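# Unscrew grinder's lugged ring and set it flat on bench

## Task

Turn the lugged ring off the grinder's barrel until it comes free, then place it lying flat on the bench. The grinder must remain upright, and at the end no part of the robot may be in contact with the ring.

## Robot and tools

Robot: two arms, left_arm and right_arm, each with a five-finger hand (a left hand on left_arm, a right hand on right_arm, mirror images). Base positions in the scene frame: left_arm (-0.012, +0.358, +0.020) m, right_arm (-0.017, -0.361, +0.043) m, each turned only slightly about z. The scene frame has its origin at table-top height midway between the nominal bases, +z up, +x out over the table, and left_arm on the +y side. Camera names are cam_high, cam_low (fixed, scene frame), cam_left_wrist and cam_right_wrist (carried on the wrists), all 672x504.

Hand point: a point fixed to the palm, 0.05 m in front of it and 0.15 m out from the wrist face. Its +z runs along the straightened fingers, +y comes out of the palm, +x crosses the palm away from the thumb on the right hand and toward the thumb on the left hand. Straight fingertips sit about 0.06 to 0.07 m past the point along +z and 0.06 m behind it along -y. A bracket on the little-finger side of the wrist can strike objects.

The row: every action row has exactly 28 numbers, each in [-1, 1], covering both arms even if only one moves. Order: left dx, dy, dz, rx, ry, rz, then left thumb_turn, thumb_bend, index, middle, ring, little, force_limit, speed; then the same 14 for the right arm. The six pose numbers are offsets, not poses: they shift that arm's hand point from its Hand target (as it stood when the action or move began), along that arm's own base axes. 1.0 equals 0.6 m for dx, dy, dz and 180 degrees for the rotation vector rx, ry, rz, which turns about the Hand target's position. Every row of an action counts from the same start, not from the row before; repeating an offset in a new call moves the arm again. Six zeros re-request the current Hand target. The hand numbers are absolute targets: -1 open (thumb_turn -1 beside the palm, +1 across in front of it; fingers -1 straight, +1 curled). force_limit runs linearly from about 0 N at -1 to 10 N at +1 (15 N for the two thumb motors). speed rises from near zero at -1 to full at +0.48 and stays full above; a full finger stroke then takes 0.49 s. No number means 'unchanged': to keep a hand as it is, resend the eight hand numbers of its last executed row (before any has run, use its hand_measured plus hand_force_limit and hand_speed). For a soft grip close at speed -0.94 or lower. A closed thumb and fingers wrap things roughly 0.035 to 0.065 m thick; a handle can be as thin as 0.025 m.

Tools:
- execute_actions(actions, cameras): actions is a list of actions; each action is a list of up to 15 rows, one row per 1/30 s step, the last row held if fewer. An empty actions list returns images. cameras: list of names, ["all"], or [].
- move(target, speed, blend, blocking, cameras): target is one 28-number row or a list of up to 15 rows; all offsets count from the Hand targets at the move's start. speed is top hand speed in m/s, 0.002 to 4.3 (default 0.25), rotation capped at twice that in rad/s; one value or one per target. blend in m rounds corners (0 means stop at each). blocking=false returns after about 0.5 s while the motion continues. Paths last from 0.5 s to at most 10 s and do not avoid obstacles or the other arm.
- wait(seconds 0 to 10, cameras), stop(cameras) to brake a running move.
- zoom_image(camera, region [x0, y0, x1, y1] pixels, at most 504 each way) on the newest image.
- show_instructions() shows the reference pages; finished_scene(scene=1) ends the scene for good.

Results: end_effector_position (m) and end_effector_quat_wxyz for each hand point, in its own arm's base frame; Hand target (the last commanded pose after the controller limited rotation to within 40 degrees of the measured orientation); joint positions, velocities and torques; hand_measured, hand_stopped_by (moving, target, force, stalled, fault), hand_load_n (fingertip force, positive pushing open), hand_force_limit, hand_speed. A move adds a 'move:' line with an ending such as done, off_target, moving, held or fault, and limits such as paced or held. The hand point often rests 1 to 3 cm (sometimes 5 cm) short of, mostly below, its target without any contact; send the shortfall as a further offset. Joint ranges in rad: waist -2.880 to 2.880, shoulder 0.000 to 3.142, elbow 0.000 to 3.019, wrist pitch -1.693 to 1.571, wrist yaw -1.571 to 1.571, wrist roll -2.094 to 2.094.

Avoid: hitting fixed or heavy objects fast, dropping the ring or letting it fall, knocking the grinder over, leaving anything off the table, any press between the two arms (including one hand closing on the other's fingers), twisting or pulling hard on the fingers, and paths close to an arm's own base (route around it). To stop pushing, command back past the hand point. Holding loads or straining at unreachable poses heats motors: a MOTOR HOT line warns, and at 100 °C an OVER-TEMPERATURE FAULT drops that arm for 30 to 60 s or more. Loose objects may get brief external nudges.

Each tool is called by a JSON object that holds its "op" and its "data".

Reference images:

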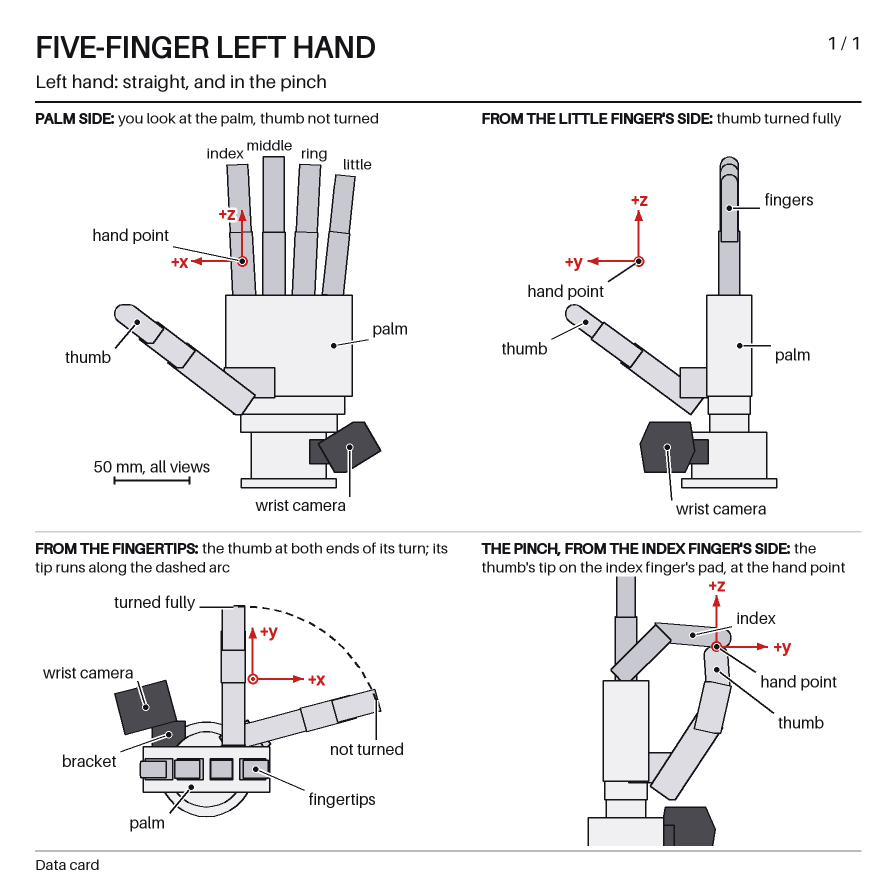

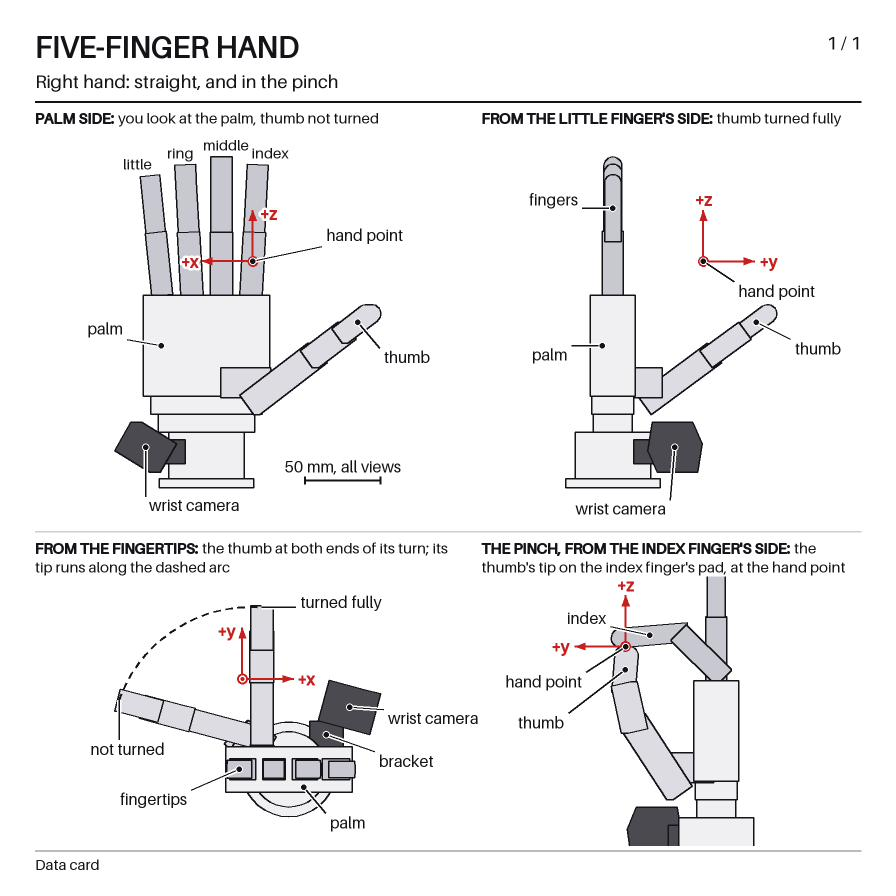

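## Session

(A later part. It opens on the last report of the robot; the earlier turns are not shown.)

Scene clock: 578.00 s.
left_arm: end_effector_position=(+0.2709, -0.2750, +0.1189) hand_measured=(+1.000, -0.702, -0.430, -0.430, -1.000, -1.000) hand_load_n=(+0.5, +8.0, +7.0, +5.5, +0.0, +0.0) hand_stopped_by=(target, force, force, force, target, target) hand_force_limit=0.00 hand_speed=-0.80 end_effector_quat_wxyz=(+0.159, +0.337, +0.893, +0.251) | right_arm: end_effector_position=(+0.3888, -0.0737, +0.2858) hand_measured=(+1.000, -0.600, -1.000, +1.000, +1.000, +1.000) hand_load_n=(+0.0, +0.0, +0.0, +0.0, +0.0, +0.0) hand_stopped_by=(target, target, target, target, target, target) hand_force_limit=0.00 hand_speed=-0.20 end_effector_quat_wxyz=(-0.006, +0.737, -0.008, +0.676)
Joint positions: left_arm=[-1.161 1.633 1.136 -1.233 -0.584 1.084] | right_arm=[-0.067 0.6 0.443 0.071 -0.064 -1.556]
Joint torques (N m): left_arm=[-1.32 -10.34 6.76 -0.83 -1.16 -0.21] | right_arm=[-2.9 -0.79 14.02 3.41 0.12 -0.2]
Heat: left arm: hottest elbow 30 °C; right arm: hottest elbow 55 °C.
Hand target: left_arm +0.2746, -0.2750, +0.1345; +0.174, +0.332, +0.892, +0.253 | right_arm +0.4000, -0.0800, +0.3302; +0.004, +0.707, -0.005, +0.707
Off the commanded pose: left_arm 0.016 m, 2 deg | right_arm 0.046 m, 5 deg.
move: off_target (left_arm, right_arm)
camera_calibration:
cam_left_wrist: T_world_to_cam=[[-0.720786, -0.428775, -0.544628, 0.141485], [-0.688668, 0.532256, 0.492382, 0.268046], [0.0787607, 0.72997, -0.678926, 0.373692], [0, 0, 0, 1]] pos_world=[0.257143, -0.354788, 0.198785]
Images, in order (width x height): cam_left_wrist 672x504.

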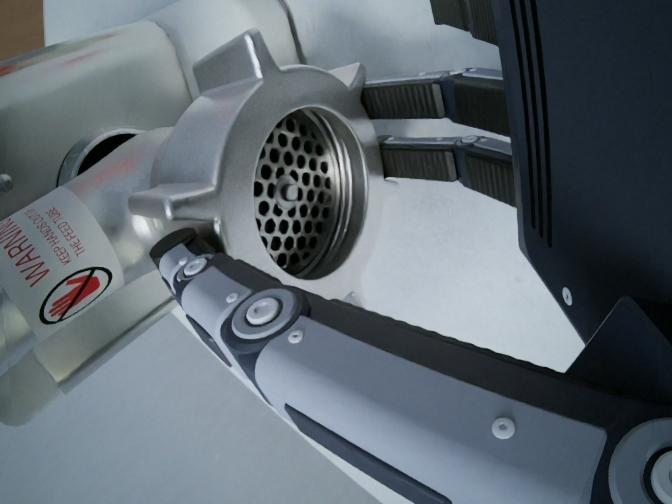

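{"op": "move", "data": {"target": [[-0.0069,-0.0055,-0.0204,-0.1621,-0.1720,0,1,-0.25,-0.40,-0.40,-1,-1,0,-0.8,0,0,0,0,0,0,1,-0.6,-1,1,1,1,0,-0.2],[-0.0068,-0.0175,-0.0375,-0.3241,-0.3439,0,1,-0.25,-0.40,-0.40,-1,-1,0,-0.8,0,0,0,0,0,0,1,-0.6,-1,1,1,1,0,-0.2]], "speed": 0.3, "blend": 0.004, "cameras": ["cam_left_wrist"]}}

{"op": "move", "data": {"target": [-0.0080,-0.0085,0,0,0,0,1,-0.25,-0.40,-0.40,-1,-1,0,-0.8,0,0,0,0,0,0,1,-0.6,-1,1,1,1,0,-0.2], "speed": 0.12, "cameras": ["cam_left_wrist"]}}

Scene clock: 582.63 s.
left_arm: end_effector_position=(+0.2695, -0.2778, +0.1014) hand_measured=(+1.000, -0.702, -0.430, -0.430, -1.000, -1.000) hand_load_n=(+3.0, +10.0, +3.0, +3.0, +0.0, +0.0) hand_stopped_by=(target, force, force, force, target, target) hand_force_limit=0.00 hand_speed=-0.80 end_effector_quat_wxyz=(+0.712, +0.029, +0.699, -0.058) | right_arm: end_effector_position=(+0.3888, -0.0737, +0.2858) hand_measured=(+1.000, -0.600, -1.000, +1.000, +1.000, +1.000) hand_load_n=(+0.0, +0.0, -0.5, +0.0, +0.0, +0.0) hand_stopped_by=(target, target, target, target, target, target) hand_force_limit=0.00 hand_speed=-0.20 end_effector_quat_wxyz=(-0.006, +0.737, -0.008, +0.676)
Joint positions: left_arm=[-1.352 1.719 0.415 1.364 -1.228 1.587] | right_arm=[-0.067 0.6 0.443 0.071 -0.064 -1.556]
Joint torques (N m): left_arm=[-1.49 -6.71 3.36 1.98 0.55 0.49] | right_arm=[-2.84 -0.79 14.01 3.43 0.12 -0.21]
Heat: left arm: hottest elbow 30 °C; right arm: hottest elbow 55 °C.
Hand target: left_arm +0.2706, -0.2855, +0.1119; +0.721, +0.040, +0.689, -0.064 | right_arm +0.4000, -0.0800, +0.3302; +0.004, +0.707, -0.005, +0.707
Off the commanded pose: left_arm 0.013 m, 2 deg | right_arm 0.046 m, 5 deg.
move: off_target (left_arm, right_arm)
camera_calibration:
cam_left_wrist: T_world_to_cam=[[-0.138031, -0.957874, -0.251843, -0.204052], [-0.487672, 0.287048, -0.824487, 0.28849], [0.862046, 0.00901188, -0.50675, -0.0647861], [0, 0, 0, 1]] pos_world=[0.168371, -0.277683, 0.153637]
Images, in order (width x height): cam_left_wrist 672x504.

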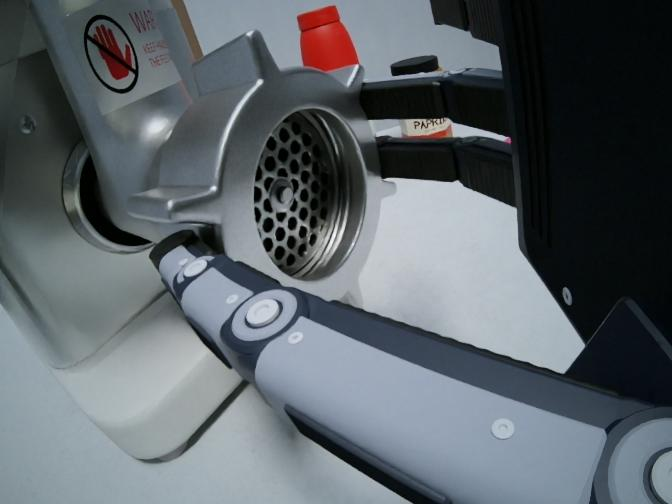

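Scene clock: 583.90 s.
left_arm: end_effector_position=(+0.2660, -0.2807, +0.1012) hand_measured=(+1.000, -0.702, -0.430, -0.430, -1.000, -1.000) hand_load_n=(+3.0, +9.5, +3.5, +3.5, +0.0, +0.0) hand_stopped_by=(target, force, force, force, target, target) hand_force_limit=0.00 hand_speed=-0.80 end_effector_quat_wxyz=(+0.713, +0.039, +0.698, -0.058) | right_arm: end_effector_position=(+0.3888, -0.0737, +0.2858) hand_measured=(+1.000, -0.600, -1.000, +1.000, +1.000, +1.000) hand_load_n=(+0.5, +0.0, +0.0, +0.0, +0.0, -0.5) hand_stopped_by=(target, target, target, target, target, target) hand_force_limit=0.00 hand_speed=-0.20 end_effector_quat_wxyz=(-0.006, +0.737, -0.008, +0.676)
Joint positions: left_arm=[-1.365 1.73 0.415 1.384 -1.228 1.61] | right_arm=[-0.067 0.6 0.443 0.071 -0.064 -1.556]
Joint torques (N m): left_arm=[-1.67 -6.3 4.05 1.83 -0.02 0.42] | right_arm=[-2.73 -0.73 14.05 3.4 0.12 -0.21]
Heat: left arm: hottest elbow 30 °C; right arm: hottest elbow 55 °C.
Hand target: left_arm +0.2657, -0.2906, +0.1120; +0.721, +0.040, +0.689, -0.064 | right_arm +0.4000, -0.0800, +0.3302; +0.004, +0.707, -0.005, +0.707
Off the commanded pose: left_arm 0.015 m, 2 deg | right_arm 0.046 m, 5 deg.
move: off_target (left_arm, right_arm)
camera_calibration:
cam_left_wrist: T_world_to_cam=[[-0.148646, -0.952515, -0.265744, -0.201588], [-0.479893, 0.304448, -0.822809, 0.290037], [0.864643, 0.00522146, -0.50236, -0.0641452], [0, 0, 0, 1]] pos_world=[0.164684, -0.279982, 0.152851]
Images, in order (width x height): cam_left_wrist 672x504.

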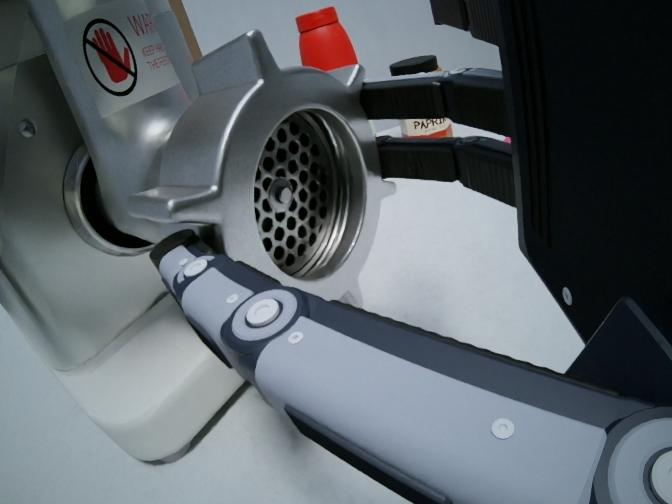

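{"op": "move", "data": {"target": [-0.0095,-0.0100,0,0,0,0,1,-0.25,-0.40,-0.40,-1,-1,0,-0.8,0,0,0,0,0,0,1,-0.6,-1,1,1,1,0,-0.2], "speed": 0.1, "cameras": ["cam_left_wrist","cam_high"]}}

Scene clock: 586.47 s.
left_arm: end_effector_position=(+0.2605, -0.2851, +0.1008) hand_measured=(+1.000, -0.702, -0.430, -0.430, -1.000, -1.000) hand_load_n=(+2.5, +9.5, +4.0, +4.5, +0.0, +0.0) hand_stopped_by=(target, force, force, force, target, target) hand_force_limit=0.00 hand_speed=-0.80 end_effector_quat_wxyz=(+0.713, +0.042, +0.697, -0.057) | right_arm: end_effector_position=(+0.3888, -0.0737, +0.2858) hand_measured=(+1.000, -0.600, -1.000, +1.000, +1.000, +1.000) hand_load_n=(+0.0, +0.0, +0.0, +0.0, +0.0, +0.0) hand_stopped_by=(target, target, target, target, target, target) hand_force_limit=0.00 hand_speed=-0.20 end_effector_quat_wxyz=(-0.006, +0.737, -0.008, +0.676)
Joint positions: left_arm=[-1.385 1.739 0.423 1.39 -1.243 1.621] | right_arm=[-0.067 0.6 0.443 0.071 -0.064 -1.556]
Joint torques (N m): left_arm=[-2.08 -6.65 4.44 1.81 -0.1 0.4] | right_arm=[-2.84 -0.73 14.04 3.43 0.12 -0.2]
Heat: left arm: hottest elbow 30 °C; right arm: hottest elbow 55 °C.
Hand target: left_arm +0.2601, -0.2966, +0.1120; +0.721, +0.040, +0.689, -0.064 | right_arm +0.4000, -0.0800, +0.3302; +0.004, +0.707, -0.005, +0.707
Off the commanded pose: left_arm 0.016 m, 2 deg | right_arm 0.046 m, 5 deg.
move: off_target (left_arm, right_arm)
camera_calibration:
cam_left_wrist: T_world_to_cam=[[-0.151998, -0.950449, -0.271188, -0.204697], [-0.477598, 0.310846, -0.821751, 0.289547], [0.865331, 0.00461443, -0.50118, -0.0599943], [0, 0, 0, 1]] pos_world=[0.159088, -0.284281, 0.152356]
Images, in order (width x height): cam_high 672x504, cam_left_wrist 672x504.

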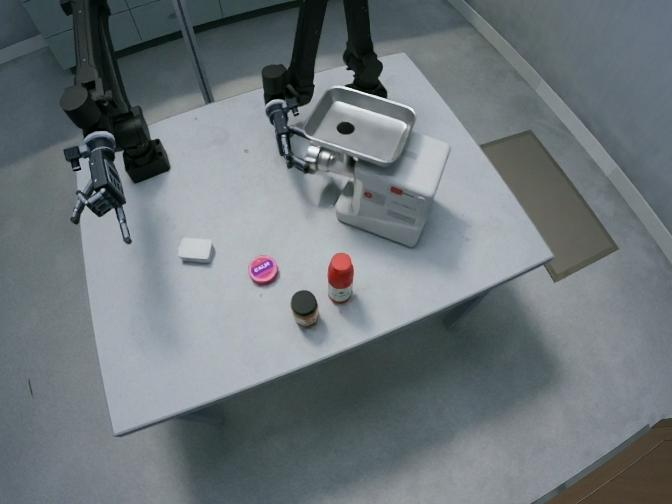

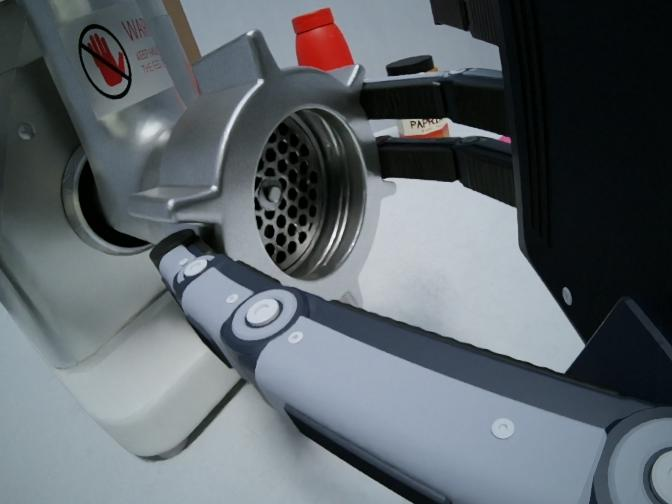

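{"op": "move", "data": {"target": [-0.0114,-0.0121,0,0,0,0,1,-0.25,-0.40,-0.40,-1,-1,0,-0.8,0,0,0,0,0,0,1,-0.6,-1,1,1,1,0,-0.2], "speed": 0.08, "cameras": ["cam_left_wrist","cam_high"]}}

Scene clock: 589.10 s.
left_arm: end_effector_position=(+0.2537, -0.2912, +0.1025) hand_measured=(+1.000, -0.702, -0.430, -0.430, -1.000, -1.000) hand_load_n=(+2.0, +9.0, +3.5, +3.5, +0.0, +0.0) hand_stopped_by=(target, force, force, force, target, target) hand_force_limit=0.00 hand_speed=-0.80 end_effector_quat_wxyz=(+0.714, +0.043, +0.696, -0.053) | right_arm: end_effector_position=(+0.3888, -0.0737, +0.2858) hand_measured=(+1.000, -0.600, -1.000, +1.000, +1.000, +1.000) hand_load_n=(+0.0, +0.0, +0.0, +0.0, +0.0, +0.0) hand_stopped_by=(target, target, target, target, target, target) hand_force_limit=0.00 hand_speed=-0.20 end_effector_quat_wxyz=(-0.006, +0.737, -0.008, +0.676)
Joint positions: left_arm=[-1.409 1.747 0.439 1.398 -1.273 1.644] | right_arm=[-0.067 0.6 0.443 0.071 -0.064 -1.556]
Joint torques (N m): left_arm=[-1.85 -6.53 4.56 1.74 -0.03 0.29] | right_arm=[-2.9 -0.73 14.02 3.43 0.12 -0.2]
Heat: left arm: hottest elbow 30 °C; right arm: hottest elbow 55 °C.
Hand target: left_arm +0.2531, -0.3038, +0.1119; +0.721, +0.040, +0.689, -0.064 | right_arm +0.4000, -0.0800, +0.3302; +0.004, +0.707, -0.005, +0.707
Off the commanded pose: left_arm 0.016 m, 2 deg | right_arm 0.046 m, 5 deg.
move: off_target (left_arm, right_arm)
camera_calibration:
cam_left_wrist: T_world_to_cam=[[-0.146073, -0.949335, -0.278254, -0.211428], [-0.476304, 0.314014, -0.821298, 0.290158], [0.867062, 0.012564, -0.498041, -0.0516268], [0, 0, 0, 1]] pos_world=[0.152083, -0.291181, 0.153763]
Images, in order (width x height): cam_high 672x504, cam_left_wrist 672x504.

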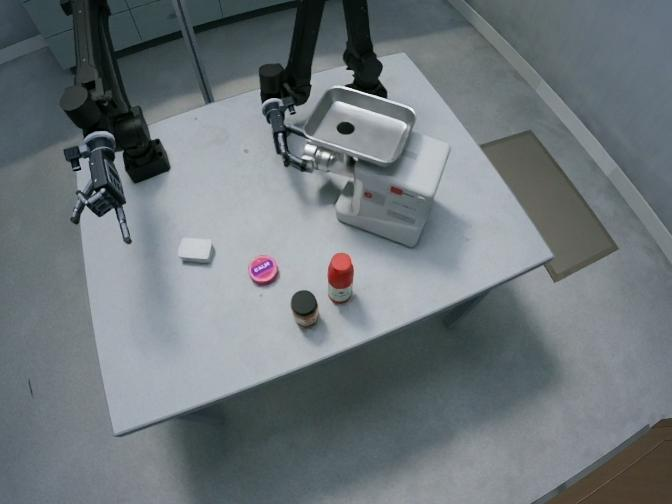

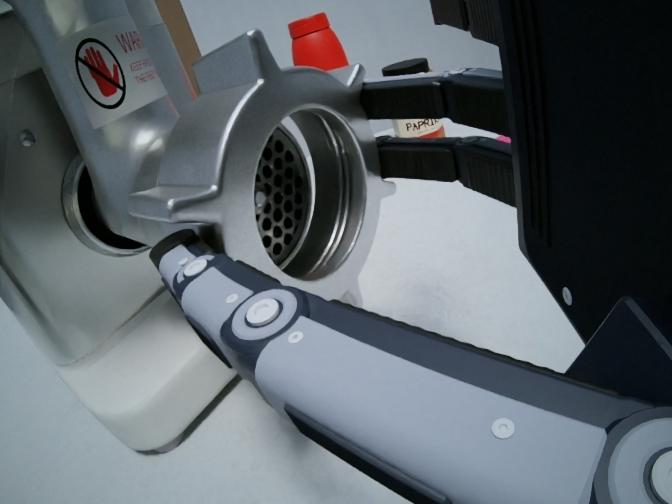

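{"op": "move", "data": {"target": [0,0,0,0,0,0,1,-0.25,-0.36,-0.36,-1,-1,0.1,-0.9,0,0,0,0,0,0,1,-0.6,-1,1,1,1,0,-0.2], "speed": 0.1, "cameras": ["cam_left_wrist"]}}

Scene clock: 591.53 s.
left_arm: end_effector_position=(+0.2537, -0.2911, +0.1026) hand_measured=(+1.000, -0.704, -0.414, -0.414, -1.000, -1.000) hand_load_n=(+2.0, +14.5, +6.0, +6.0, +0.0, +0.0) hand_stopped_by=(target, force, force, force, target, target) hand_force_limit=0.10 hand_speed=-0.90 end_effector_quat_wxyz=(+0.715, +0.042, +0.696, -0.053) | right_arm: end_effector_position=(+0.3888, -0.0737, +0.2858) hand_measured=(+1.000, -0.600, -1.000, +1.000, +1.000, +1.000) hand_load_n=(+0.0, +0.0, +0.0, +0.0, +0.0, +0.0) hand_stopped_by=(target, target, target, target, target, target) hand_force_limit=0.00 hand_speed=-0.20 end_effector_quat_wxyz=(-0.006, +0.737, -0.008, +0.676)
Joint positions: left_arm=[-1.409 1.749 0.439 1.404 -1.273 1.647] | right_arm=[-0.067 0.6 0.443 0.071 -0.064 -1.556]
Joint torques (N m): left_arm=[-2.02 -6.48 4.51 1.68 -0.02 0.29] | right_arm=[-2.9 -0.67 14.04 3.41 0.12 -0.2]
Heat: left arm: hottest elbow 30 °C; right arm: hottest elbow 55 °C.
Hand target: left_arm +0.2531, -0.3038, +0.1118; +0.721, +0.040, +0.689, -0.064 | right_arm +0.4000, -0.0800, +0.3302; +0.004, +0.707, -0.005, +0.707
Off the commanded pose: left_arm 0.016 m, 2 deg | right_arm 0.046 m, 5 deg.
move: off_target (left_arm, right_arm)
camera_calibration:
cam_left_wrist: T_world_to_cam=[[-0.145717, -0.949648, -0.277373, -0.211737], [-0.475461, 0.313087, -0.82214, 0.289806], [0.867585, 0.0120802, -0.497142, -0.0520357], [0, 0, 0, 1]] pos_world=[0.152083, -0.291181, 0.153662]
Images, in order (width x height): cam_left_wrist 672x504.

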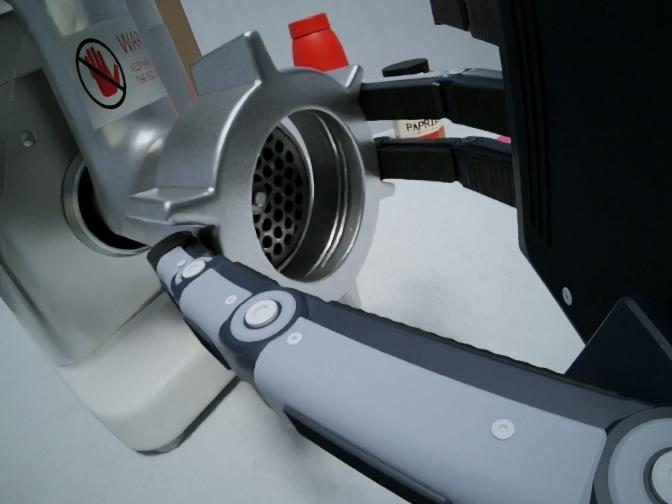

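{"op": "move", "data": {"target": [-0.0458,-0.0486,0,0,0,0,1,-0.25,-0.36,-0.36,-1,-1,0.1,-0.9,0,0,0,0,0,0,1,-0.6,-1,1,1,1,0,-0.2], "speed": 0.08, "cameras": ["cam_left_wrist","cam_high"]}}

Scene clock: 593.63 s.
left_arm: end_effector_position=(+0.2268, -0.3212, +0.1034) hand_measured=(+1.000, -0.704, -0.414, -0.414, -1.000, -1.000) hand_load_n=(+2.5, +14.5, +6.0, +6.0, +0.0, +0.0) hand_stopped_by=(target, force, force, force, target, target) hand_force_limit=0.10 hand_speed=-0.90 end_effector_quat_wxyz=(+0.716, +0.044, +0.695, -0.054) | right_arm: end_effector_position=(+0.3888, -0.0737, +0.2858) hand_measured=(+1.000, -0.600, -1.000, +1.000, +1.000, +1.000) hand_load_n=(+0.0, +0.0, +0.0, +0.0, +0.0, +0.0) hand_stopped_by=(target, target, target, target, target, target) hand_force_limit=0.00 hand_speed=-0.20 end_effector_quat_wxyz=(-0.006, +0.737, -0.008, +0.676)
Joint positions: left_arm=[-1.498 1.793 0.513 1.422 -1.357 1.698] | right_arm=[-0.067 0.6 0.443 0.071 -0.064 -1.556]
Joint torques (N m): left_arm=[-1.9 -7.06 4.64 1.61 0.01 0.3] | right_arm=[-2.9 -0.79 14.04 3.41 0.12 -0.21]
Heat: left arm: hottest elbow 30 °C; right arm: hottest elbow 55 °C.
Hand target: left_arm +0.2256, -0.3330, +0.1120; +0.721, +0.040, +0.689, -0.064 | right_arm +0.4000, -0.0800, +0.3302; +0.004, +0.707, -0.005, +0.707
Off the commanded pose: left_arm 0.015 m, 2 deg | right_arm 0.046 m, 5 deg.
move: off_target (left_arm, right_arm)
camera_calibration:
cam_left_wrist: T_world_to_cam=[[-0.148474, -0.948583, -0.279545, -0.242701], [-0.472154, 0.316376, -0.822786, 0.287458], [0.868922, 0.00982566, -0.494851, -0.0291136], [0, 0, 0, 1]] pos_world=[0.124987, -0.320881, 0.154264]
Images, in order (width x height): cam_high 672x504, cam_left_wrist 672x504.

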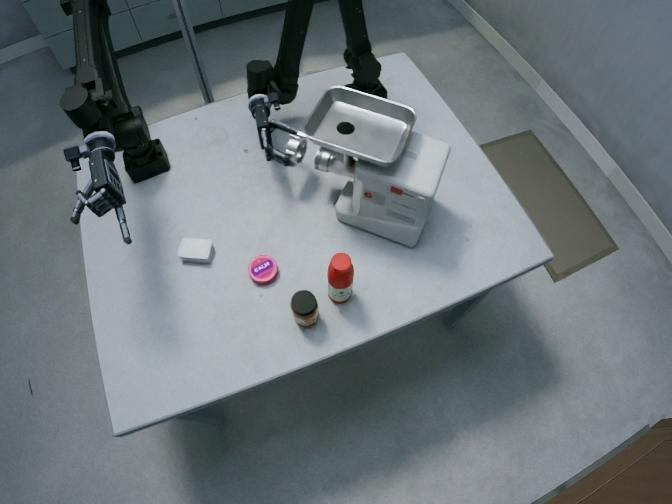

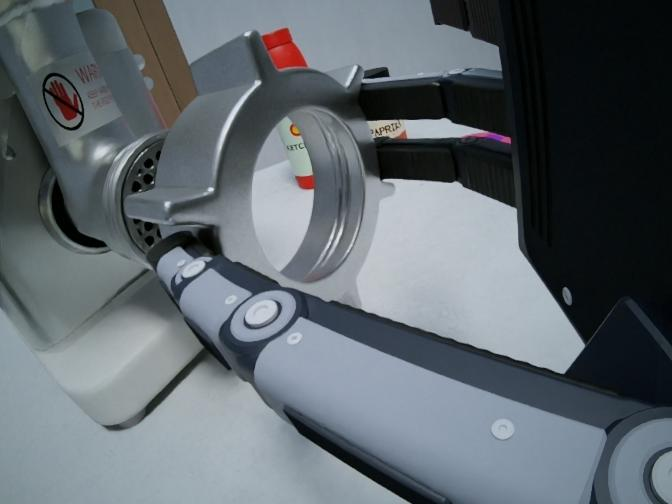

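{"op": "move", "data": {"target": [[-0.0687,-0.0728,0.05,0,0,0,1,-0.25,-0.36,-0.36,-1,-1,0.1,-0.9,0,0,0,0,0,0,1,-0.6,-1,1,1,1,0,-0.2],[-0.0477,-0.1483,0.03,-0.3642,0.3432,0,1,-0.25,-0.36,-0.36,-1,-1,0.1,-0.9,0,0,0,0,0,0,1,-0.6,-1,1,1,1,0,-0.2]], "speed": 0.25, "blend": [0.02,0], "cameras": ["cam_left_wrist","cam_high","cam_low"]}}

Scene clock: 601.00 s.
left_arm: end_effector_position=(+0.1863, -0.4021, +0.1002) hand_measured=(+1.000, -0.704, -0.414, -0.414, -1.000, -1.000) hand_load_n=(+1.0, +14.5, +5.5, +6.0, +0.0, +0.0) hand_stopped_by=(target, force, force, force, target, target) hand_force_limit=0.10 hand_speed=-0.90 end_effector_quat_wxyz=(+0.200, -0.357, +0.829, -0.382) | right_arm: end_effector_position=(+0.3888, -0.0737, +0.2858) hand_measured=(+1.000, -0.600, -1.000, +1.000, +1.000, +1.000) hand_load_n=(+0.0, +0.0, +0.0, +0.0, +0.0, +0.0) hand_stopped_by=(target, target, target, target, target, target) hand_force_limit=0.00 hand_speed=-0.20 end_effector_quat_wxyz=(-0.006, +0.737, -0.008, +0.676)
Joint positions: left_arm=[-1.213 1.191 0.683 -0.245 -0.406 -0.278] | right_arm=[-0.067 0.6 0.443 0.071 -0.064 -1.556]
Joint torques (N m): left_arm=[-0.62 -6.01 9.61 1.76 -0.11 -0.29] | right_arm=[-2.84 -0.79 14.05 3.4 0.12 -0.21]
Heat: left arm: hottest elbow 30 °C; right arm: hottest elbow 55 °C.
Hand target: left_arm +0.1971, -0.4220, +0.1300; +0.196, -0.374, +0.804, -0.419 | right_arm +0.4000, -0.0800, +0.3302; +0.004, +0.707, -0.005, +0.707
Off the commanded pose: left_arm 0.037 m, 6 deg | right_arm 0.046 m, 5 deg.
move: off_target (left_arm, right_arm)
camera_calibration:
cam_left_wrist: T_world_to_cam=[[0.212624, -0.638434, 0.739725, -0.371067], [-0.97144, -0.219721, 0.0895922, 0.0772577], [0.105335, -0.737648, -0.666918, -0.135776], [0, 0, 0, 1]] pos_world=[0.168251, -0.320081, 0.177015]
Images, in order (width x height): cam_high 672x504, cam_low 672x504, cam_left_wrist 672x504.

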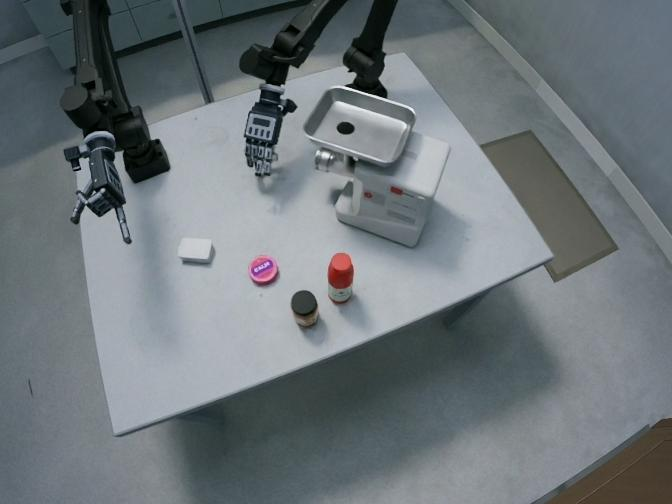

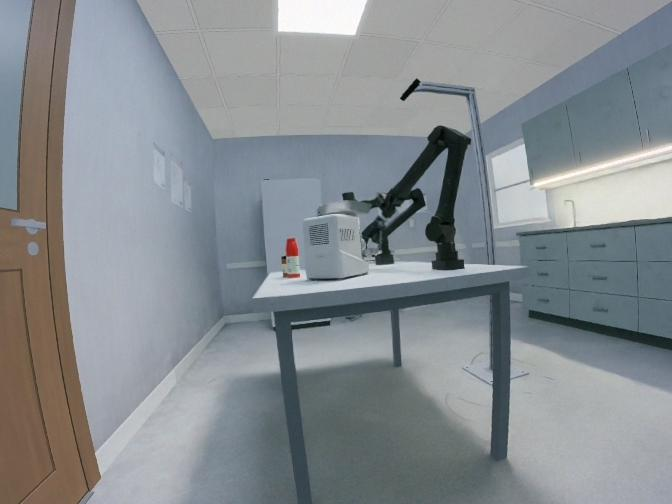

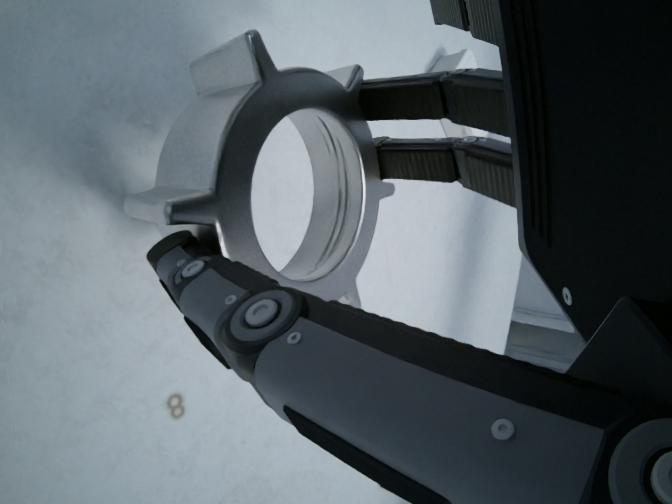

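{"op": "move", "data": {"target": [0,0,-0.105,-0.03,-0.003,0,1,-0.25,-0.36,-0.36,-1,-1,0.1,-0.9,0,0,0,0,0,0,1,-0.6,-1,1,1,1,0,-0.2], "speed": 0.15, "cameras": ["cam_left_wrist","cam_high"]}}

Scene clock: 603.30 s.
left_arm: end_effector_position=(+0.1879, -0.4080, +0.0502) hand_measured=(+1.000, -0.704, -0.414, -0.414, -1.000, -1.000) hand_load_n=(+1.0, +15.0, +5.5, +6.0, +0.0, +0.0) hand_stopped_by=(target, force, force, force, target, target) hand_force_limit=0.10 hand_speed=-0.90 end_effector_quat_wxyz=(+0.186, -0.365, +0.804, -0.431) | right_arm: end_effector_position=(+0.3888, -0.0737, +0.2858) hand_measured=(+1.000, -0.600, -1.000, +1.000, +1.000, +1.000) hand_load_n=(+0.0, +0.0, +0.0, +0.0, +0.0, +0.0) hand_stopped_by=(target, target, target, target, target, target) hand_force_limit=0.00 hand_speed=-0.20 end_effector_quat_wxyz=(-0.006, +0.737, -0.008, +0.676)
Joint positions: left_arm=[-1.202 1.287 0.539 0.101 -0.381 -0.292] | right_arm=[-0.067 0.6 0.443 0.071 -0.064 -1.556]
Joint torques (N m): left_arm=[-0.62 -5.42 7.2 2.3 -0.08 -0.31] | right_arm=[-2.9 -0.79 14.02 3.41 0.11 -0.21]
Heat: left arm: hottest elbow 30 °C; right arm: hottest elbow 55 °C.
Hand target: left_arm +0.1972, -0.4219, +0.0669; +0.182, -0.381, +0.782, -0.458 | right_arm +0.4000, -0.0800, +0.3302; +0.004, +0.707, -0.005, +0.707
Off the commanded pose: left_arm 0.024 m, 4 deg | right_arm 0.046 m, 5 deg.
move: off_target (left_arm, right_arm)
camera_calibration:
cam_left_wrist: T_world_to_cam=[[0.20068, -0.550362, 0.81045, -0.303591], [-0.972825, -0.209481, 0.0986318, 0.0860544], [0.115491, -0.80822, -0.577445, -0.20886], [0, 0, 0, 1]] pos_world=[0.168762, -0.317863, 0.116952]
Images, in order (width x height): cam_high 672x504, cam_left_wrist 672x504.

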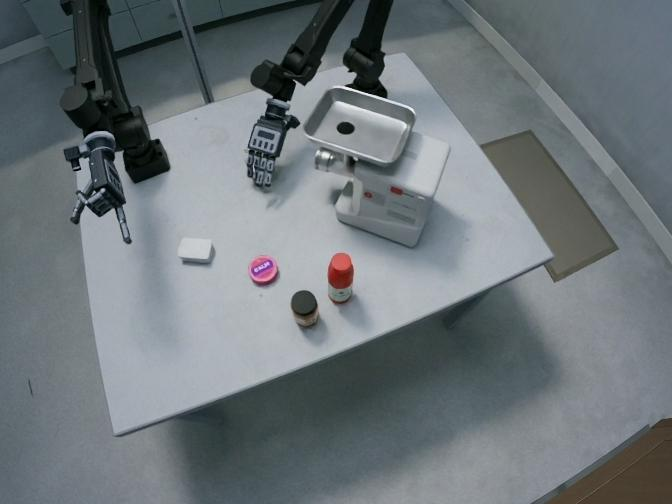

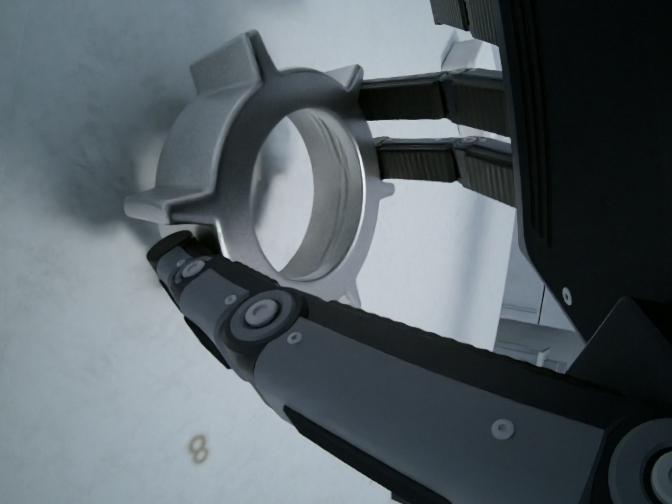

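{"op": "move", "data": {"target": [0,0,-0.045,0.006,0.002,0,1,-0.25,-0.36,-0.36,-1,-1,0.1,-0.9,0,0,0,0,0,0,1,-0.6,-1,1,1,1,0,-0.2], "speed": 0.08, "cameras": ["cam_left_wrist","cam_high"]}}

Scene clock: 605.13 s.
left_arm: end_effector_position=(+0.1884, -0.4091, +0.0254) hand_measured=(+1.000, -0.704, -0.414, -0.414, -1.000, -1.000) hand_load_n=(+1.5, +14.5, +5.5, +6.0, +0.0, +0.0) hand_stopped_by=(target, force, force, force, target, target) hand_force_limit=0.10 hand_speed=-0.90 end_effector_quat_wxyz=(+0.187, -0.365, +0.808, -0.424) | right_arm: end_effector_position=(+0.3888, -0.0737, +0.2858) hand_measured=(+1.000, -0.600, -1.000, +1.000, +1.000, +1.000) hand_load_n=(+0.0, +0.0, +0.0, +0.5, +0.0, +0.0) hand_stopped_by=(target, target, target, target, target, target) hand_force_limit=0.00 hand_speed=-0.20 end_effector_quat_wxyz=(-0.006, +0.737, -0.008, +0.676)
Joint positions: left_arm=[-1.202 1.362 0.524 0.175 -0.381 -0.292] | right_arm=[-0.067 0.6 0.443 0.071 -0.064 -1.556]
Joint torques (N m): left_arm=[-0.38 -5.66 6.53 2.28 -0.13 -0.29] | right_arm=[-2.9 -0.73 14.02 3.41 0.12 -0.21]
Heat: left arm: hottest elbow 30 °C; right arm: hottest elbow 55 °C.
Hand target: left_arm +0.1972, -0.4220, +0.0400; +0.183, -0.381, +0.787, -0.450 | right_arm +0.4000, -0.0800, +0.3302; +0.004, +0.707, -0.005, +0.707
Off the commanded pose: left_arm 0.021 m, 4 deg | right_arm 0.046 m, 5 deg.
move: off_target (left_arm, right_arm)
camera_calibration:
cam_left_wrist: T_world_to_cam=[[0.205331, -0.562071, 0.801197, -0.289612], [-0.972238, -0.211008, 0.101135, 0.0878757], [0.112213, -0.79972, -0.589793, -0.219717], [0, 0, 0, 1]] pos_world=[0.169558, -0.319952, 0.0935615]
Images, in order (width x height): cam_high 672x504, cam_left_wrist 672x504.

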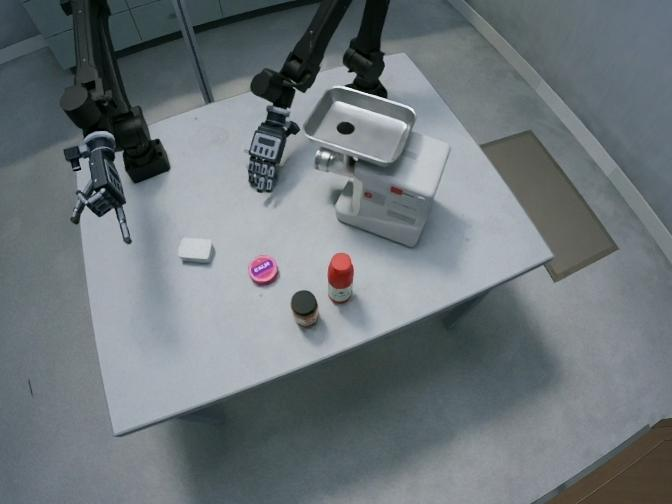

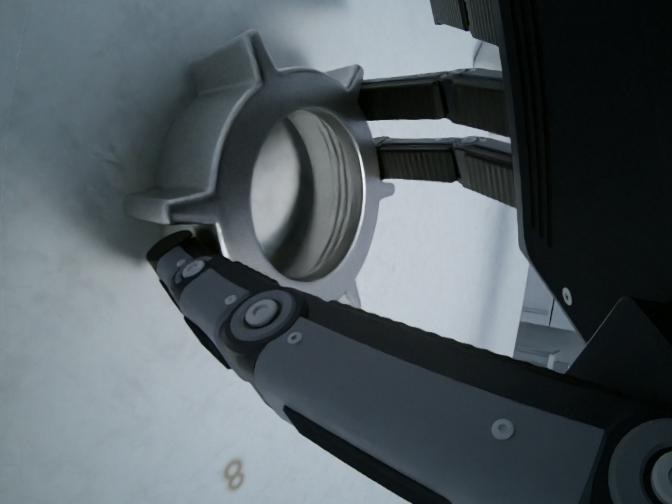

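{"op": "move", "data": {"target": [0,0,-0.023,0.003,0,0,1,-0.25,-0.36,-0.36,-1,-1,0.1,-0.9,0,0,0,0,0,0,1,-0.6,-1,1,1,1,0,-0.2], "speed": 0.05, "cameras": ["cam_left_wrist"]}}

Scene clock: 609.77 s.
left_arm: end_effector_position=(+0.1902, -0.4151, +0.0207) hand_measured=(+1.000, -0.704, -0.414, -0.414, -1.000, -1.000) hand_load_n=(+0.5, +14.0, +6.0, +5.5, +0.0, +0.0) hand_stopped_by=(target, force, force, force, target, target) hand_force_limit=0.10 hand_speed=-0.90 end_effector_quat_wxyz=(+0.184, -0.369, +0.802, -0.431) | right_arm: end_effector_position=(+0.3888, -0.0737, +0.2858) hand_measured=(+1.000, -0.600, -1.000, +1.000, +1.000, +1.000) hand_load_n=(+0.0, +0.0, +0.0, +0.0, +0.0, +0.0) hand_stopped_by=(target, target, target, target, target, target) hand_force_limit=0.00 hand_speed=-0.20 end_effector_quat_wxyz=(-0.006, +0.737, -0.008, +0.676)
Joint positions: left_arm=[-1.202 1.393 0.523 0.221 -0.381 -0.303] | right_arm=[-0.067 0.6 0.443 0.071 -0.064 -1.556]
Joint torques (N m): left_arm=[-0.91 -4.95 5.9 2.11 -0.25 -0.26] | right_arm=[-2.9 -0.79 14.04 3.41 0.12 -0.21]
Heat: left arm: hottest elbow 30 °C; right arm: hottest elbow 55 °C.
Hand target: left_arm +0.1971, -0.4218, +0.0260; +0.185, -0.380, +0.789, -0.446 | right_arm +0.4000, -0.0800, +0.3302; +0.004, +0.707, -0.005, +0.707
Off the commanded pose: left_arm 0.011 m, 3 deg | right_arm 0.046 m, 5 deg.
move: off_target (left_arm, right_arm)
camera_calibration:
cam_left_wrist: T_world_to_cam=[[0.209138, -0.544442, 0.812308, -0.28321], [-0.970896, -0.214747, 0.106036, 0.0869292], [0.11671, -0.810843, -0.573509, -0.233272], [0, 0, 0, 1]] pos_world=[0.170855, -0.324671, 0.087053]
Images, in order (width x height): cam_left_wrist 672x504.

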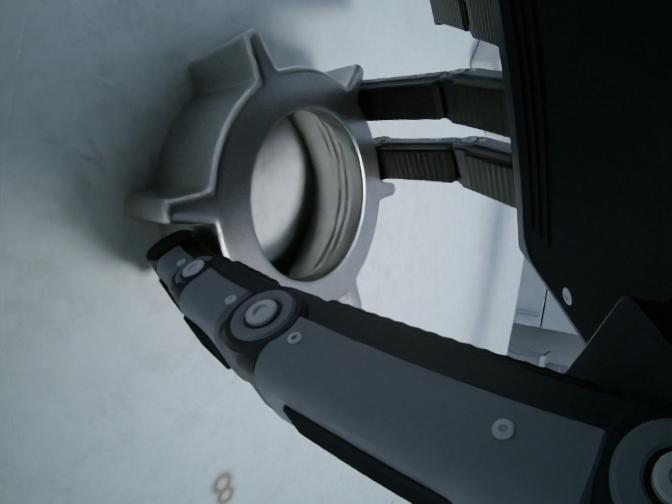

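{"op": "zoom_image", "data": {"camera": "cam_left_wrist", "region": [90, 10, 420, 340]}}

{"op": "wait", "data": {"seconds": 0.1, "cameras": ["cam_high"]}}

{"op": "zoom_image", "data": {"camera": "cam_high", "region": [220, 90, 340, 210]}}

Scaled by 1.527 from the camera's 672x504 image, which has a finer 960x720 frame.

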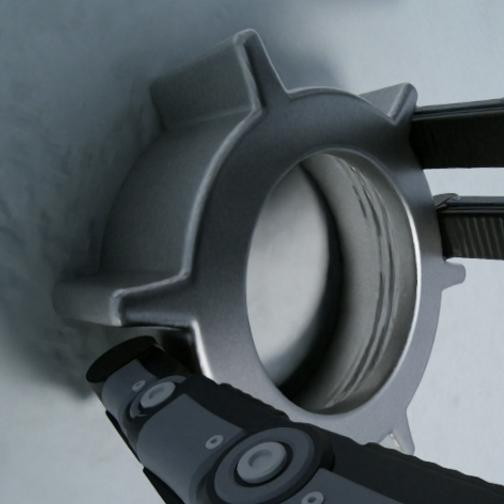

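Scene clock: 610.20 s.
left_arm: end_effector_position=(+0.1902, -0.4151, +0.0207) hand_measured=(+1.000, -0.704, -0.414, -0.414, -1.000, -1.000) hand_load_n=(+0.5, +14.5, +6.0, +5.5, +0.0, +0.5) hand_stopped_by=(target, force, force, force, target, target) hand_force_limit=0.10 hand_speed=-0.90 end_effector_quat_wxyz=(+0.184, -0.369, +0.802, -0.431) | right_arm: end_effector_position=(+0.3888, -0.0737, +0.2858) hand_measured=(+1.000, -0.600, -1.000, +1.000, +1.000, +1.000) hand_load_n=(+0.0, +0.0, +0.0, +0.0, +0.0, +0.0) hand_stopped_by=(target, target, target, target, target, target) hand_force_limit=0.00 hand_speed=-0.20 end_effector_quat_wxyz=(-0.006, +0.737, -0.008, +0.676)
Joint positions: left_arm=[-1.202 1.393 0.523 0.221 -0.381 -0.303] | right_arm=[-0.067 0.6 0.443 0.071 -0.064 -1.556]
Joint torques (N m): left_arm=[-0.5 -4.84 5.87 2.06 -0.24 -0.27] | right_arm=[-2.9 -0.73 14.05 3.41 0.12 -0.21]
Heat: left arm: hottest elbow 30 °C; right arm: hottest elbow 55 °C.
Hand target: left_arm +0.1971, -0.4218, +0.0260; +0.185, -0.380, +0.789, -0.446 | right_arm +0.4000, -0.0800, +0.3302; +0.004, +0.707, -0.005, +0.707
Off the commanded pose: left_arm 0.011 m, 3 deg | right_arm 0.046 m, 5 deg.
wait: 0.10 s; at rest from the start
Images, in order (width x height): cam_high 672x504.

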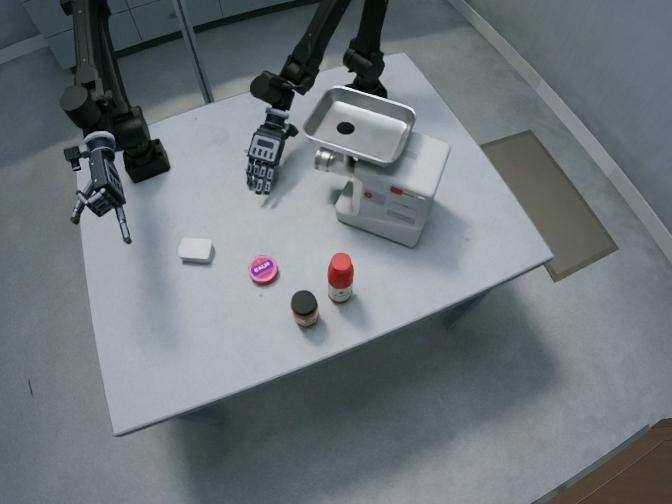

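Scaled by 4.200.

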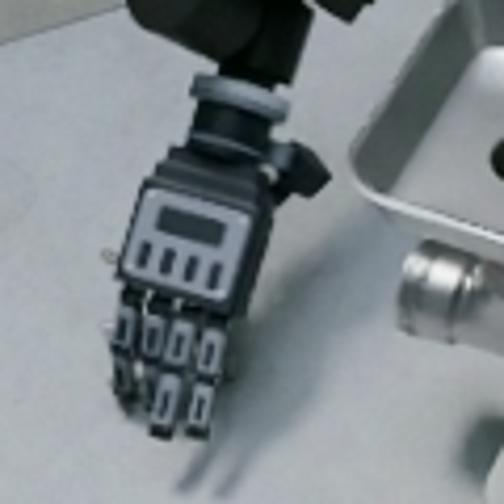

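{"op": "move", "data": {"target": [0,0,-0.015,0,0,0,1,-0.25,-0.36,-0.36,-1,-1,0.1,-0.9,0,0,0,0,0,0,1,-0.6,-1,1,1,1,0,-0.2], "speed": 0.05, "cameras": ["cam_left_wrist"]}}

Scene clock: 611.73 s.
left_arm: end_effector_position=(+0.1927, -0.4205, +0.0207) hand_measured=(+1.000, -0.704, -0.414, -0.414, -1.000, -1.000) hand_load_n=(-0.5, +14.5, +5.5, +5.5, +0.0, +0.0) hand_stopped_by=(target, force, force, force, target, target) hand_force_limit=0.10 hand_speed=-0.90 end_effector_quat_wxyz=(+0.185, -0.366, +0.798, -0.441) | right_arm: end_effector_position=(+0.3888, -0.0737, +0.2858) hand_measured=(+1.000, -0.600, -1.000, +1.000, +1.000, +1.000) hand_load_n=(+0.5, +0.0, +0.0, +0.0, +0.0, +0.0) hand_stopped_by=(target, target, target, target, target, target) hand_force_limit=0.00 hand_speed=-0.20 end_effector_quat_wxyz=(-0.006, +0.737, -0.008, +0.676)
Joint positions: left_arm=[-1.202 1.41 0.523 0.263 -0.381 -0.293] | right_arm=[-0.067 0.6 0.443 0.071 -0.064 -1.556]
Joint torques (N m): left_arm=[-0.56 -4.54 5.18 1.89 -0.28 -0.27] | right_arm=[-2.84 -0.73 14.04 3.43 0.12 -0.21]
Heat: left arm: hottest elbow 30 °C; right arm: hottest elbow 55 °C.
Hand target: left_arm +0.1971, -0.4218, +0.0170; +0.185, -0.380, +0.789, -0.446 | right_arm +0.4000, -0.0800, +0.3302; +0.004, +0.707, -0.005, +0.707
Off the commanded pose: left_arm 0.006 m, 2 deg | right_arm 0.046 m, 5 deg.
move: off_target (right_arm)
camera_calibration:
cam_left_wrist: T_world_to_cam=[[0.195099, -0.531883, 0.824037, -0.278911], [-0.973369, -0.208117, 0.096123, 0.0917218], [0.12037, -0.820846, -0.558322, -0.24319], [0, 0, 0, 1]] pos_world=[0.172967, -0.32888, 0.0852385]
Images, in order (width x height): cam_left_wrist 672x504.

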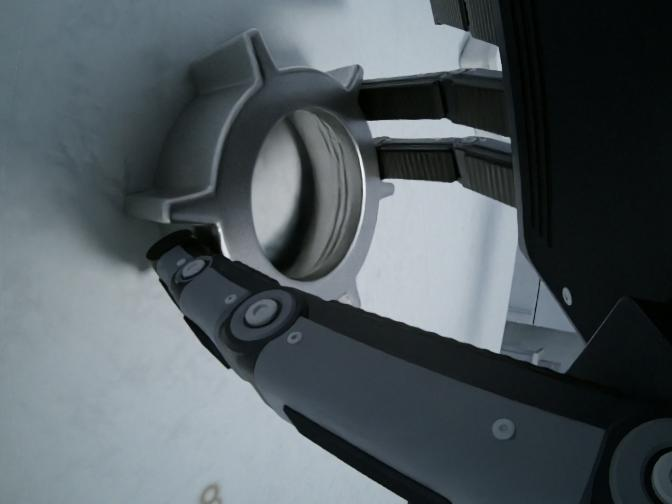

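{"op": "move", "data": {"target": [0,0.005,0.008,0.016,0.004,0,1,-0.25,-0.36,-0.36,-1,-1,0.1,-0.9,0,0,0,0,0,0,1,-0.6,-1,1,1,1,0,-0.2], "speed": 0.05, "cameras": ["cam_left_wrist"]}}

Scene clock: 614.63 s.
left_arm: end_effector_position=(+0.1918, -0.4176, +0.0193) hand_measured=(+1.000, -0.704, -0.414, -0.414, -1.000, -1.000) hand_load_n=(+1.5, +13.5, +7.0, +6.5, +0.0, +0.0) hand_stopped_by=(target, force, force, force, target, target) hand_force_limit=0.10 hand_speed=-0.90 end_effector_quat_wxyz=(+0.185, -0.372, +0.803, -0.427) | right_arm: end_effector_position=(+0.3888, -0.0737, +0.2858) hand_measured=(+1.000, -0.600, -1.000, +1.000, +1.000, +1.000) hand_load_n=(+0.5, +0.0, +0.0, +0.0, +0.0, +0.0) hand_stopped_by=(target, target, target, target, target, target) hand_force_limit=0.00 hand_speed=-0.20 end_effector_quat_wxyz=(-0.006, +0.737, -0.008, +0.676)
Joint positions: left_arm=[-1.202 1.404 0.536 0.21 -0.386 -0.309] | right_arm=[-0.067 0.6 0.443 0.071 -0.064 -1.556]
Joint torques (N m): left_arm=[-0.73 -5.54 6.67 -0.03 -0.27 -0.18] | right_arm=[-2.9 -0.73 14.05 3.41 0.12 -0.2]
Heat: left arm: hottest elbow 30 °C; right arm: hottest elbow 55 °C.
Hand target: left_arm +0.1971, -0.4189, +0.0218; +0.189, -0.378, +0.801, -0.424 | right_arm +0.4000, -0.0800, +0.3302; +0.004, +0.707, -0.005, +0.707
Off the commanded pose: left_arm 0.006 m, 1 deg | right_arm 0.046 m, 5 deg.
move: off_target (right_arm)
camera_calibration:
cam_left_wrist: T_world_to_cam=[[0.21663, -0.548252, 0.80777, -0.286695], [-0.968849, -0.222449, 0.108847, 0.084496], [0.120012, -0.806186, -0.579362, -0.23479], [0, 0, 0, 1]] pos_world=[0.172148, -0.32767, 0.0863582]
Images, in order (width x height): cam_left_wrist 672x504.

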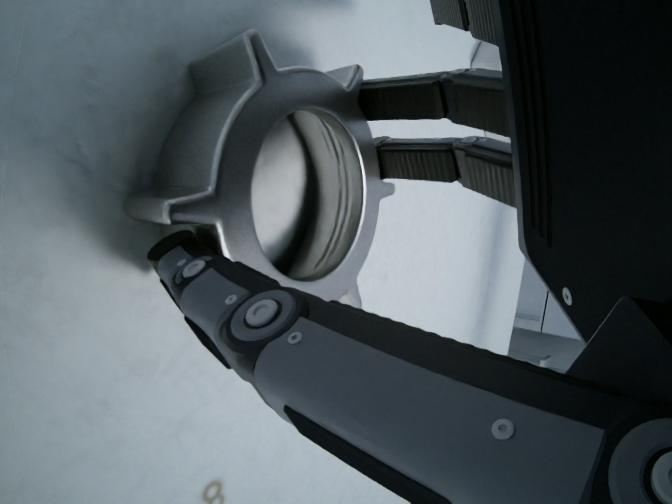

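{"op": "move", "data": {"target": [[0,0,0.015,0,0,0,1,-0.25,-0.36,-0.36,-1,-1,0.1,-0.9,0,0,0,0,0,0,1,-0.6,-1,1,1,1,0,-0.2],[0,0,0.015,0,0,0,1,-1,-1,-1,-1,-1,0.1,-0.5,0,0,0,0,0,0,1,-0.6,-1,1,1,1,0,-0.2]], "speed": 0.05, "cameras": ["cam_left_wrist"]}}

Scene clock: 617.97 s.
left_arm: end_effector_position=(+0.1889, -0.4101, +0.0189) hand_measured=(+1.000, -1.000, -1.000, -1.000, -1.000, -1.000) hand_load_n=(+0.0, +0.0, +0.0, +0.0, +0.0, +0.0) hand_stopped_by=(target, target, target, target, target, target) hand_force_limit=0.10 hand_speed=-0.50 end_effector_quat_wxyz=(+0.186, -0.372, +0.810, -0.414) | right_arm: end_effector_position=(+0.3888, -0.0737, +0.2858) hand_measured=(+1.000, -0.600, -1.000, +1.000, +1.000, +1.000) hand_load_n=(+0.5, +0.0, +0.0, +0.0, +0.0, +0.0) hand_stopped_by=(target, target, target, target, target, target) hand_force_limit=0.00 hand_speed=-0.20 end_effector_quat_wxyz=(-0.006, +0.737, -0.008, +0.676)
Joint positions: left_arm=[-1.202 1.385 0.536 0.161 -0.386 -0.309] | right_arm=[-0.067 0.6 0.443 0.071 -0.064 -1.556]
Joint torques (N m): left_arm=[-0.85 -6.12 7.39 0.39 -0.29 -0.16] | right_arm=[-2.96 -0.79 14.04 3.41 0.12 -0.21]
Heat: left arm: hottest elbow 30 °C; right arm: hottest elbow 55 °C.
Hand target: left_arm +0.1971, -0.4189, +0.0308; +0.189, -0.378, +0.801, -0.424 | right_arm +0.4000, -0.0800, +0.3302; +0.004, +0.707, -0.005, +0.707
Off the commanded pose: left_arm 0.017 m, 2 deg | right_arm 0.046 m, 5 deg.
move: off_target (left_arm, right_arm); target 2's new numbers were sent with left_arm's hand 0.014 m and 1 deg from that target
camera_calibration:
cam_left_wrist: T_world_to_cam=[[0.224974, -0.570064, 0.790199, -0.291893], [-0.967703, -0.225393, 0.112907, 0.0819377], [0.113741, -0.790079, -0.60236, -0.220509], [0, 0, 0, 1]] pos_world=[0.170041, -0.32215, 0.088576]
Images, in order (width x height): cam_left_wrist 672x504.

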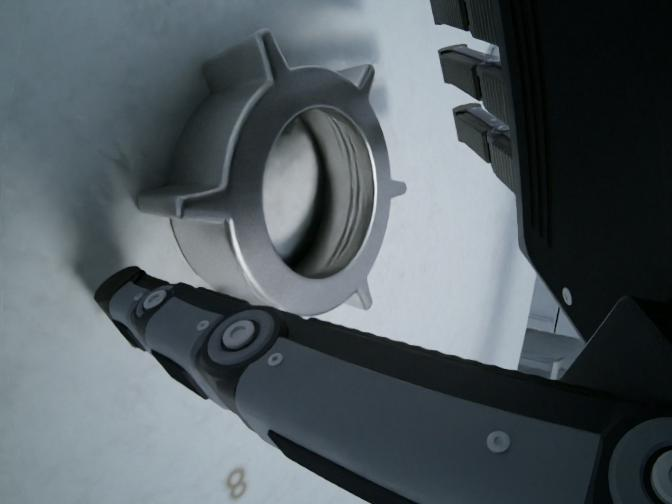

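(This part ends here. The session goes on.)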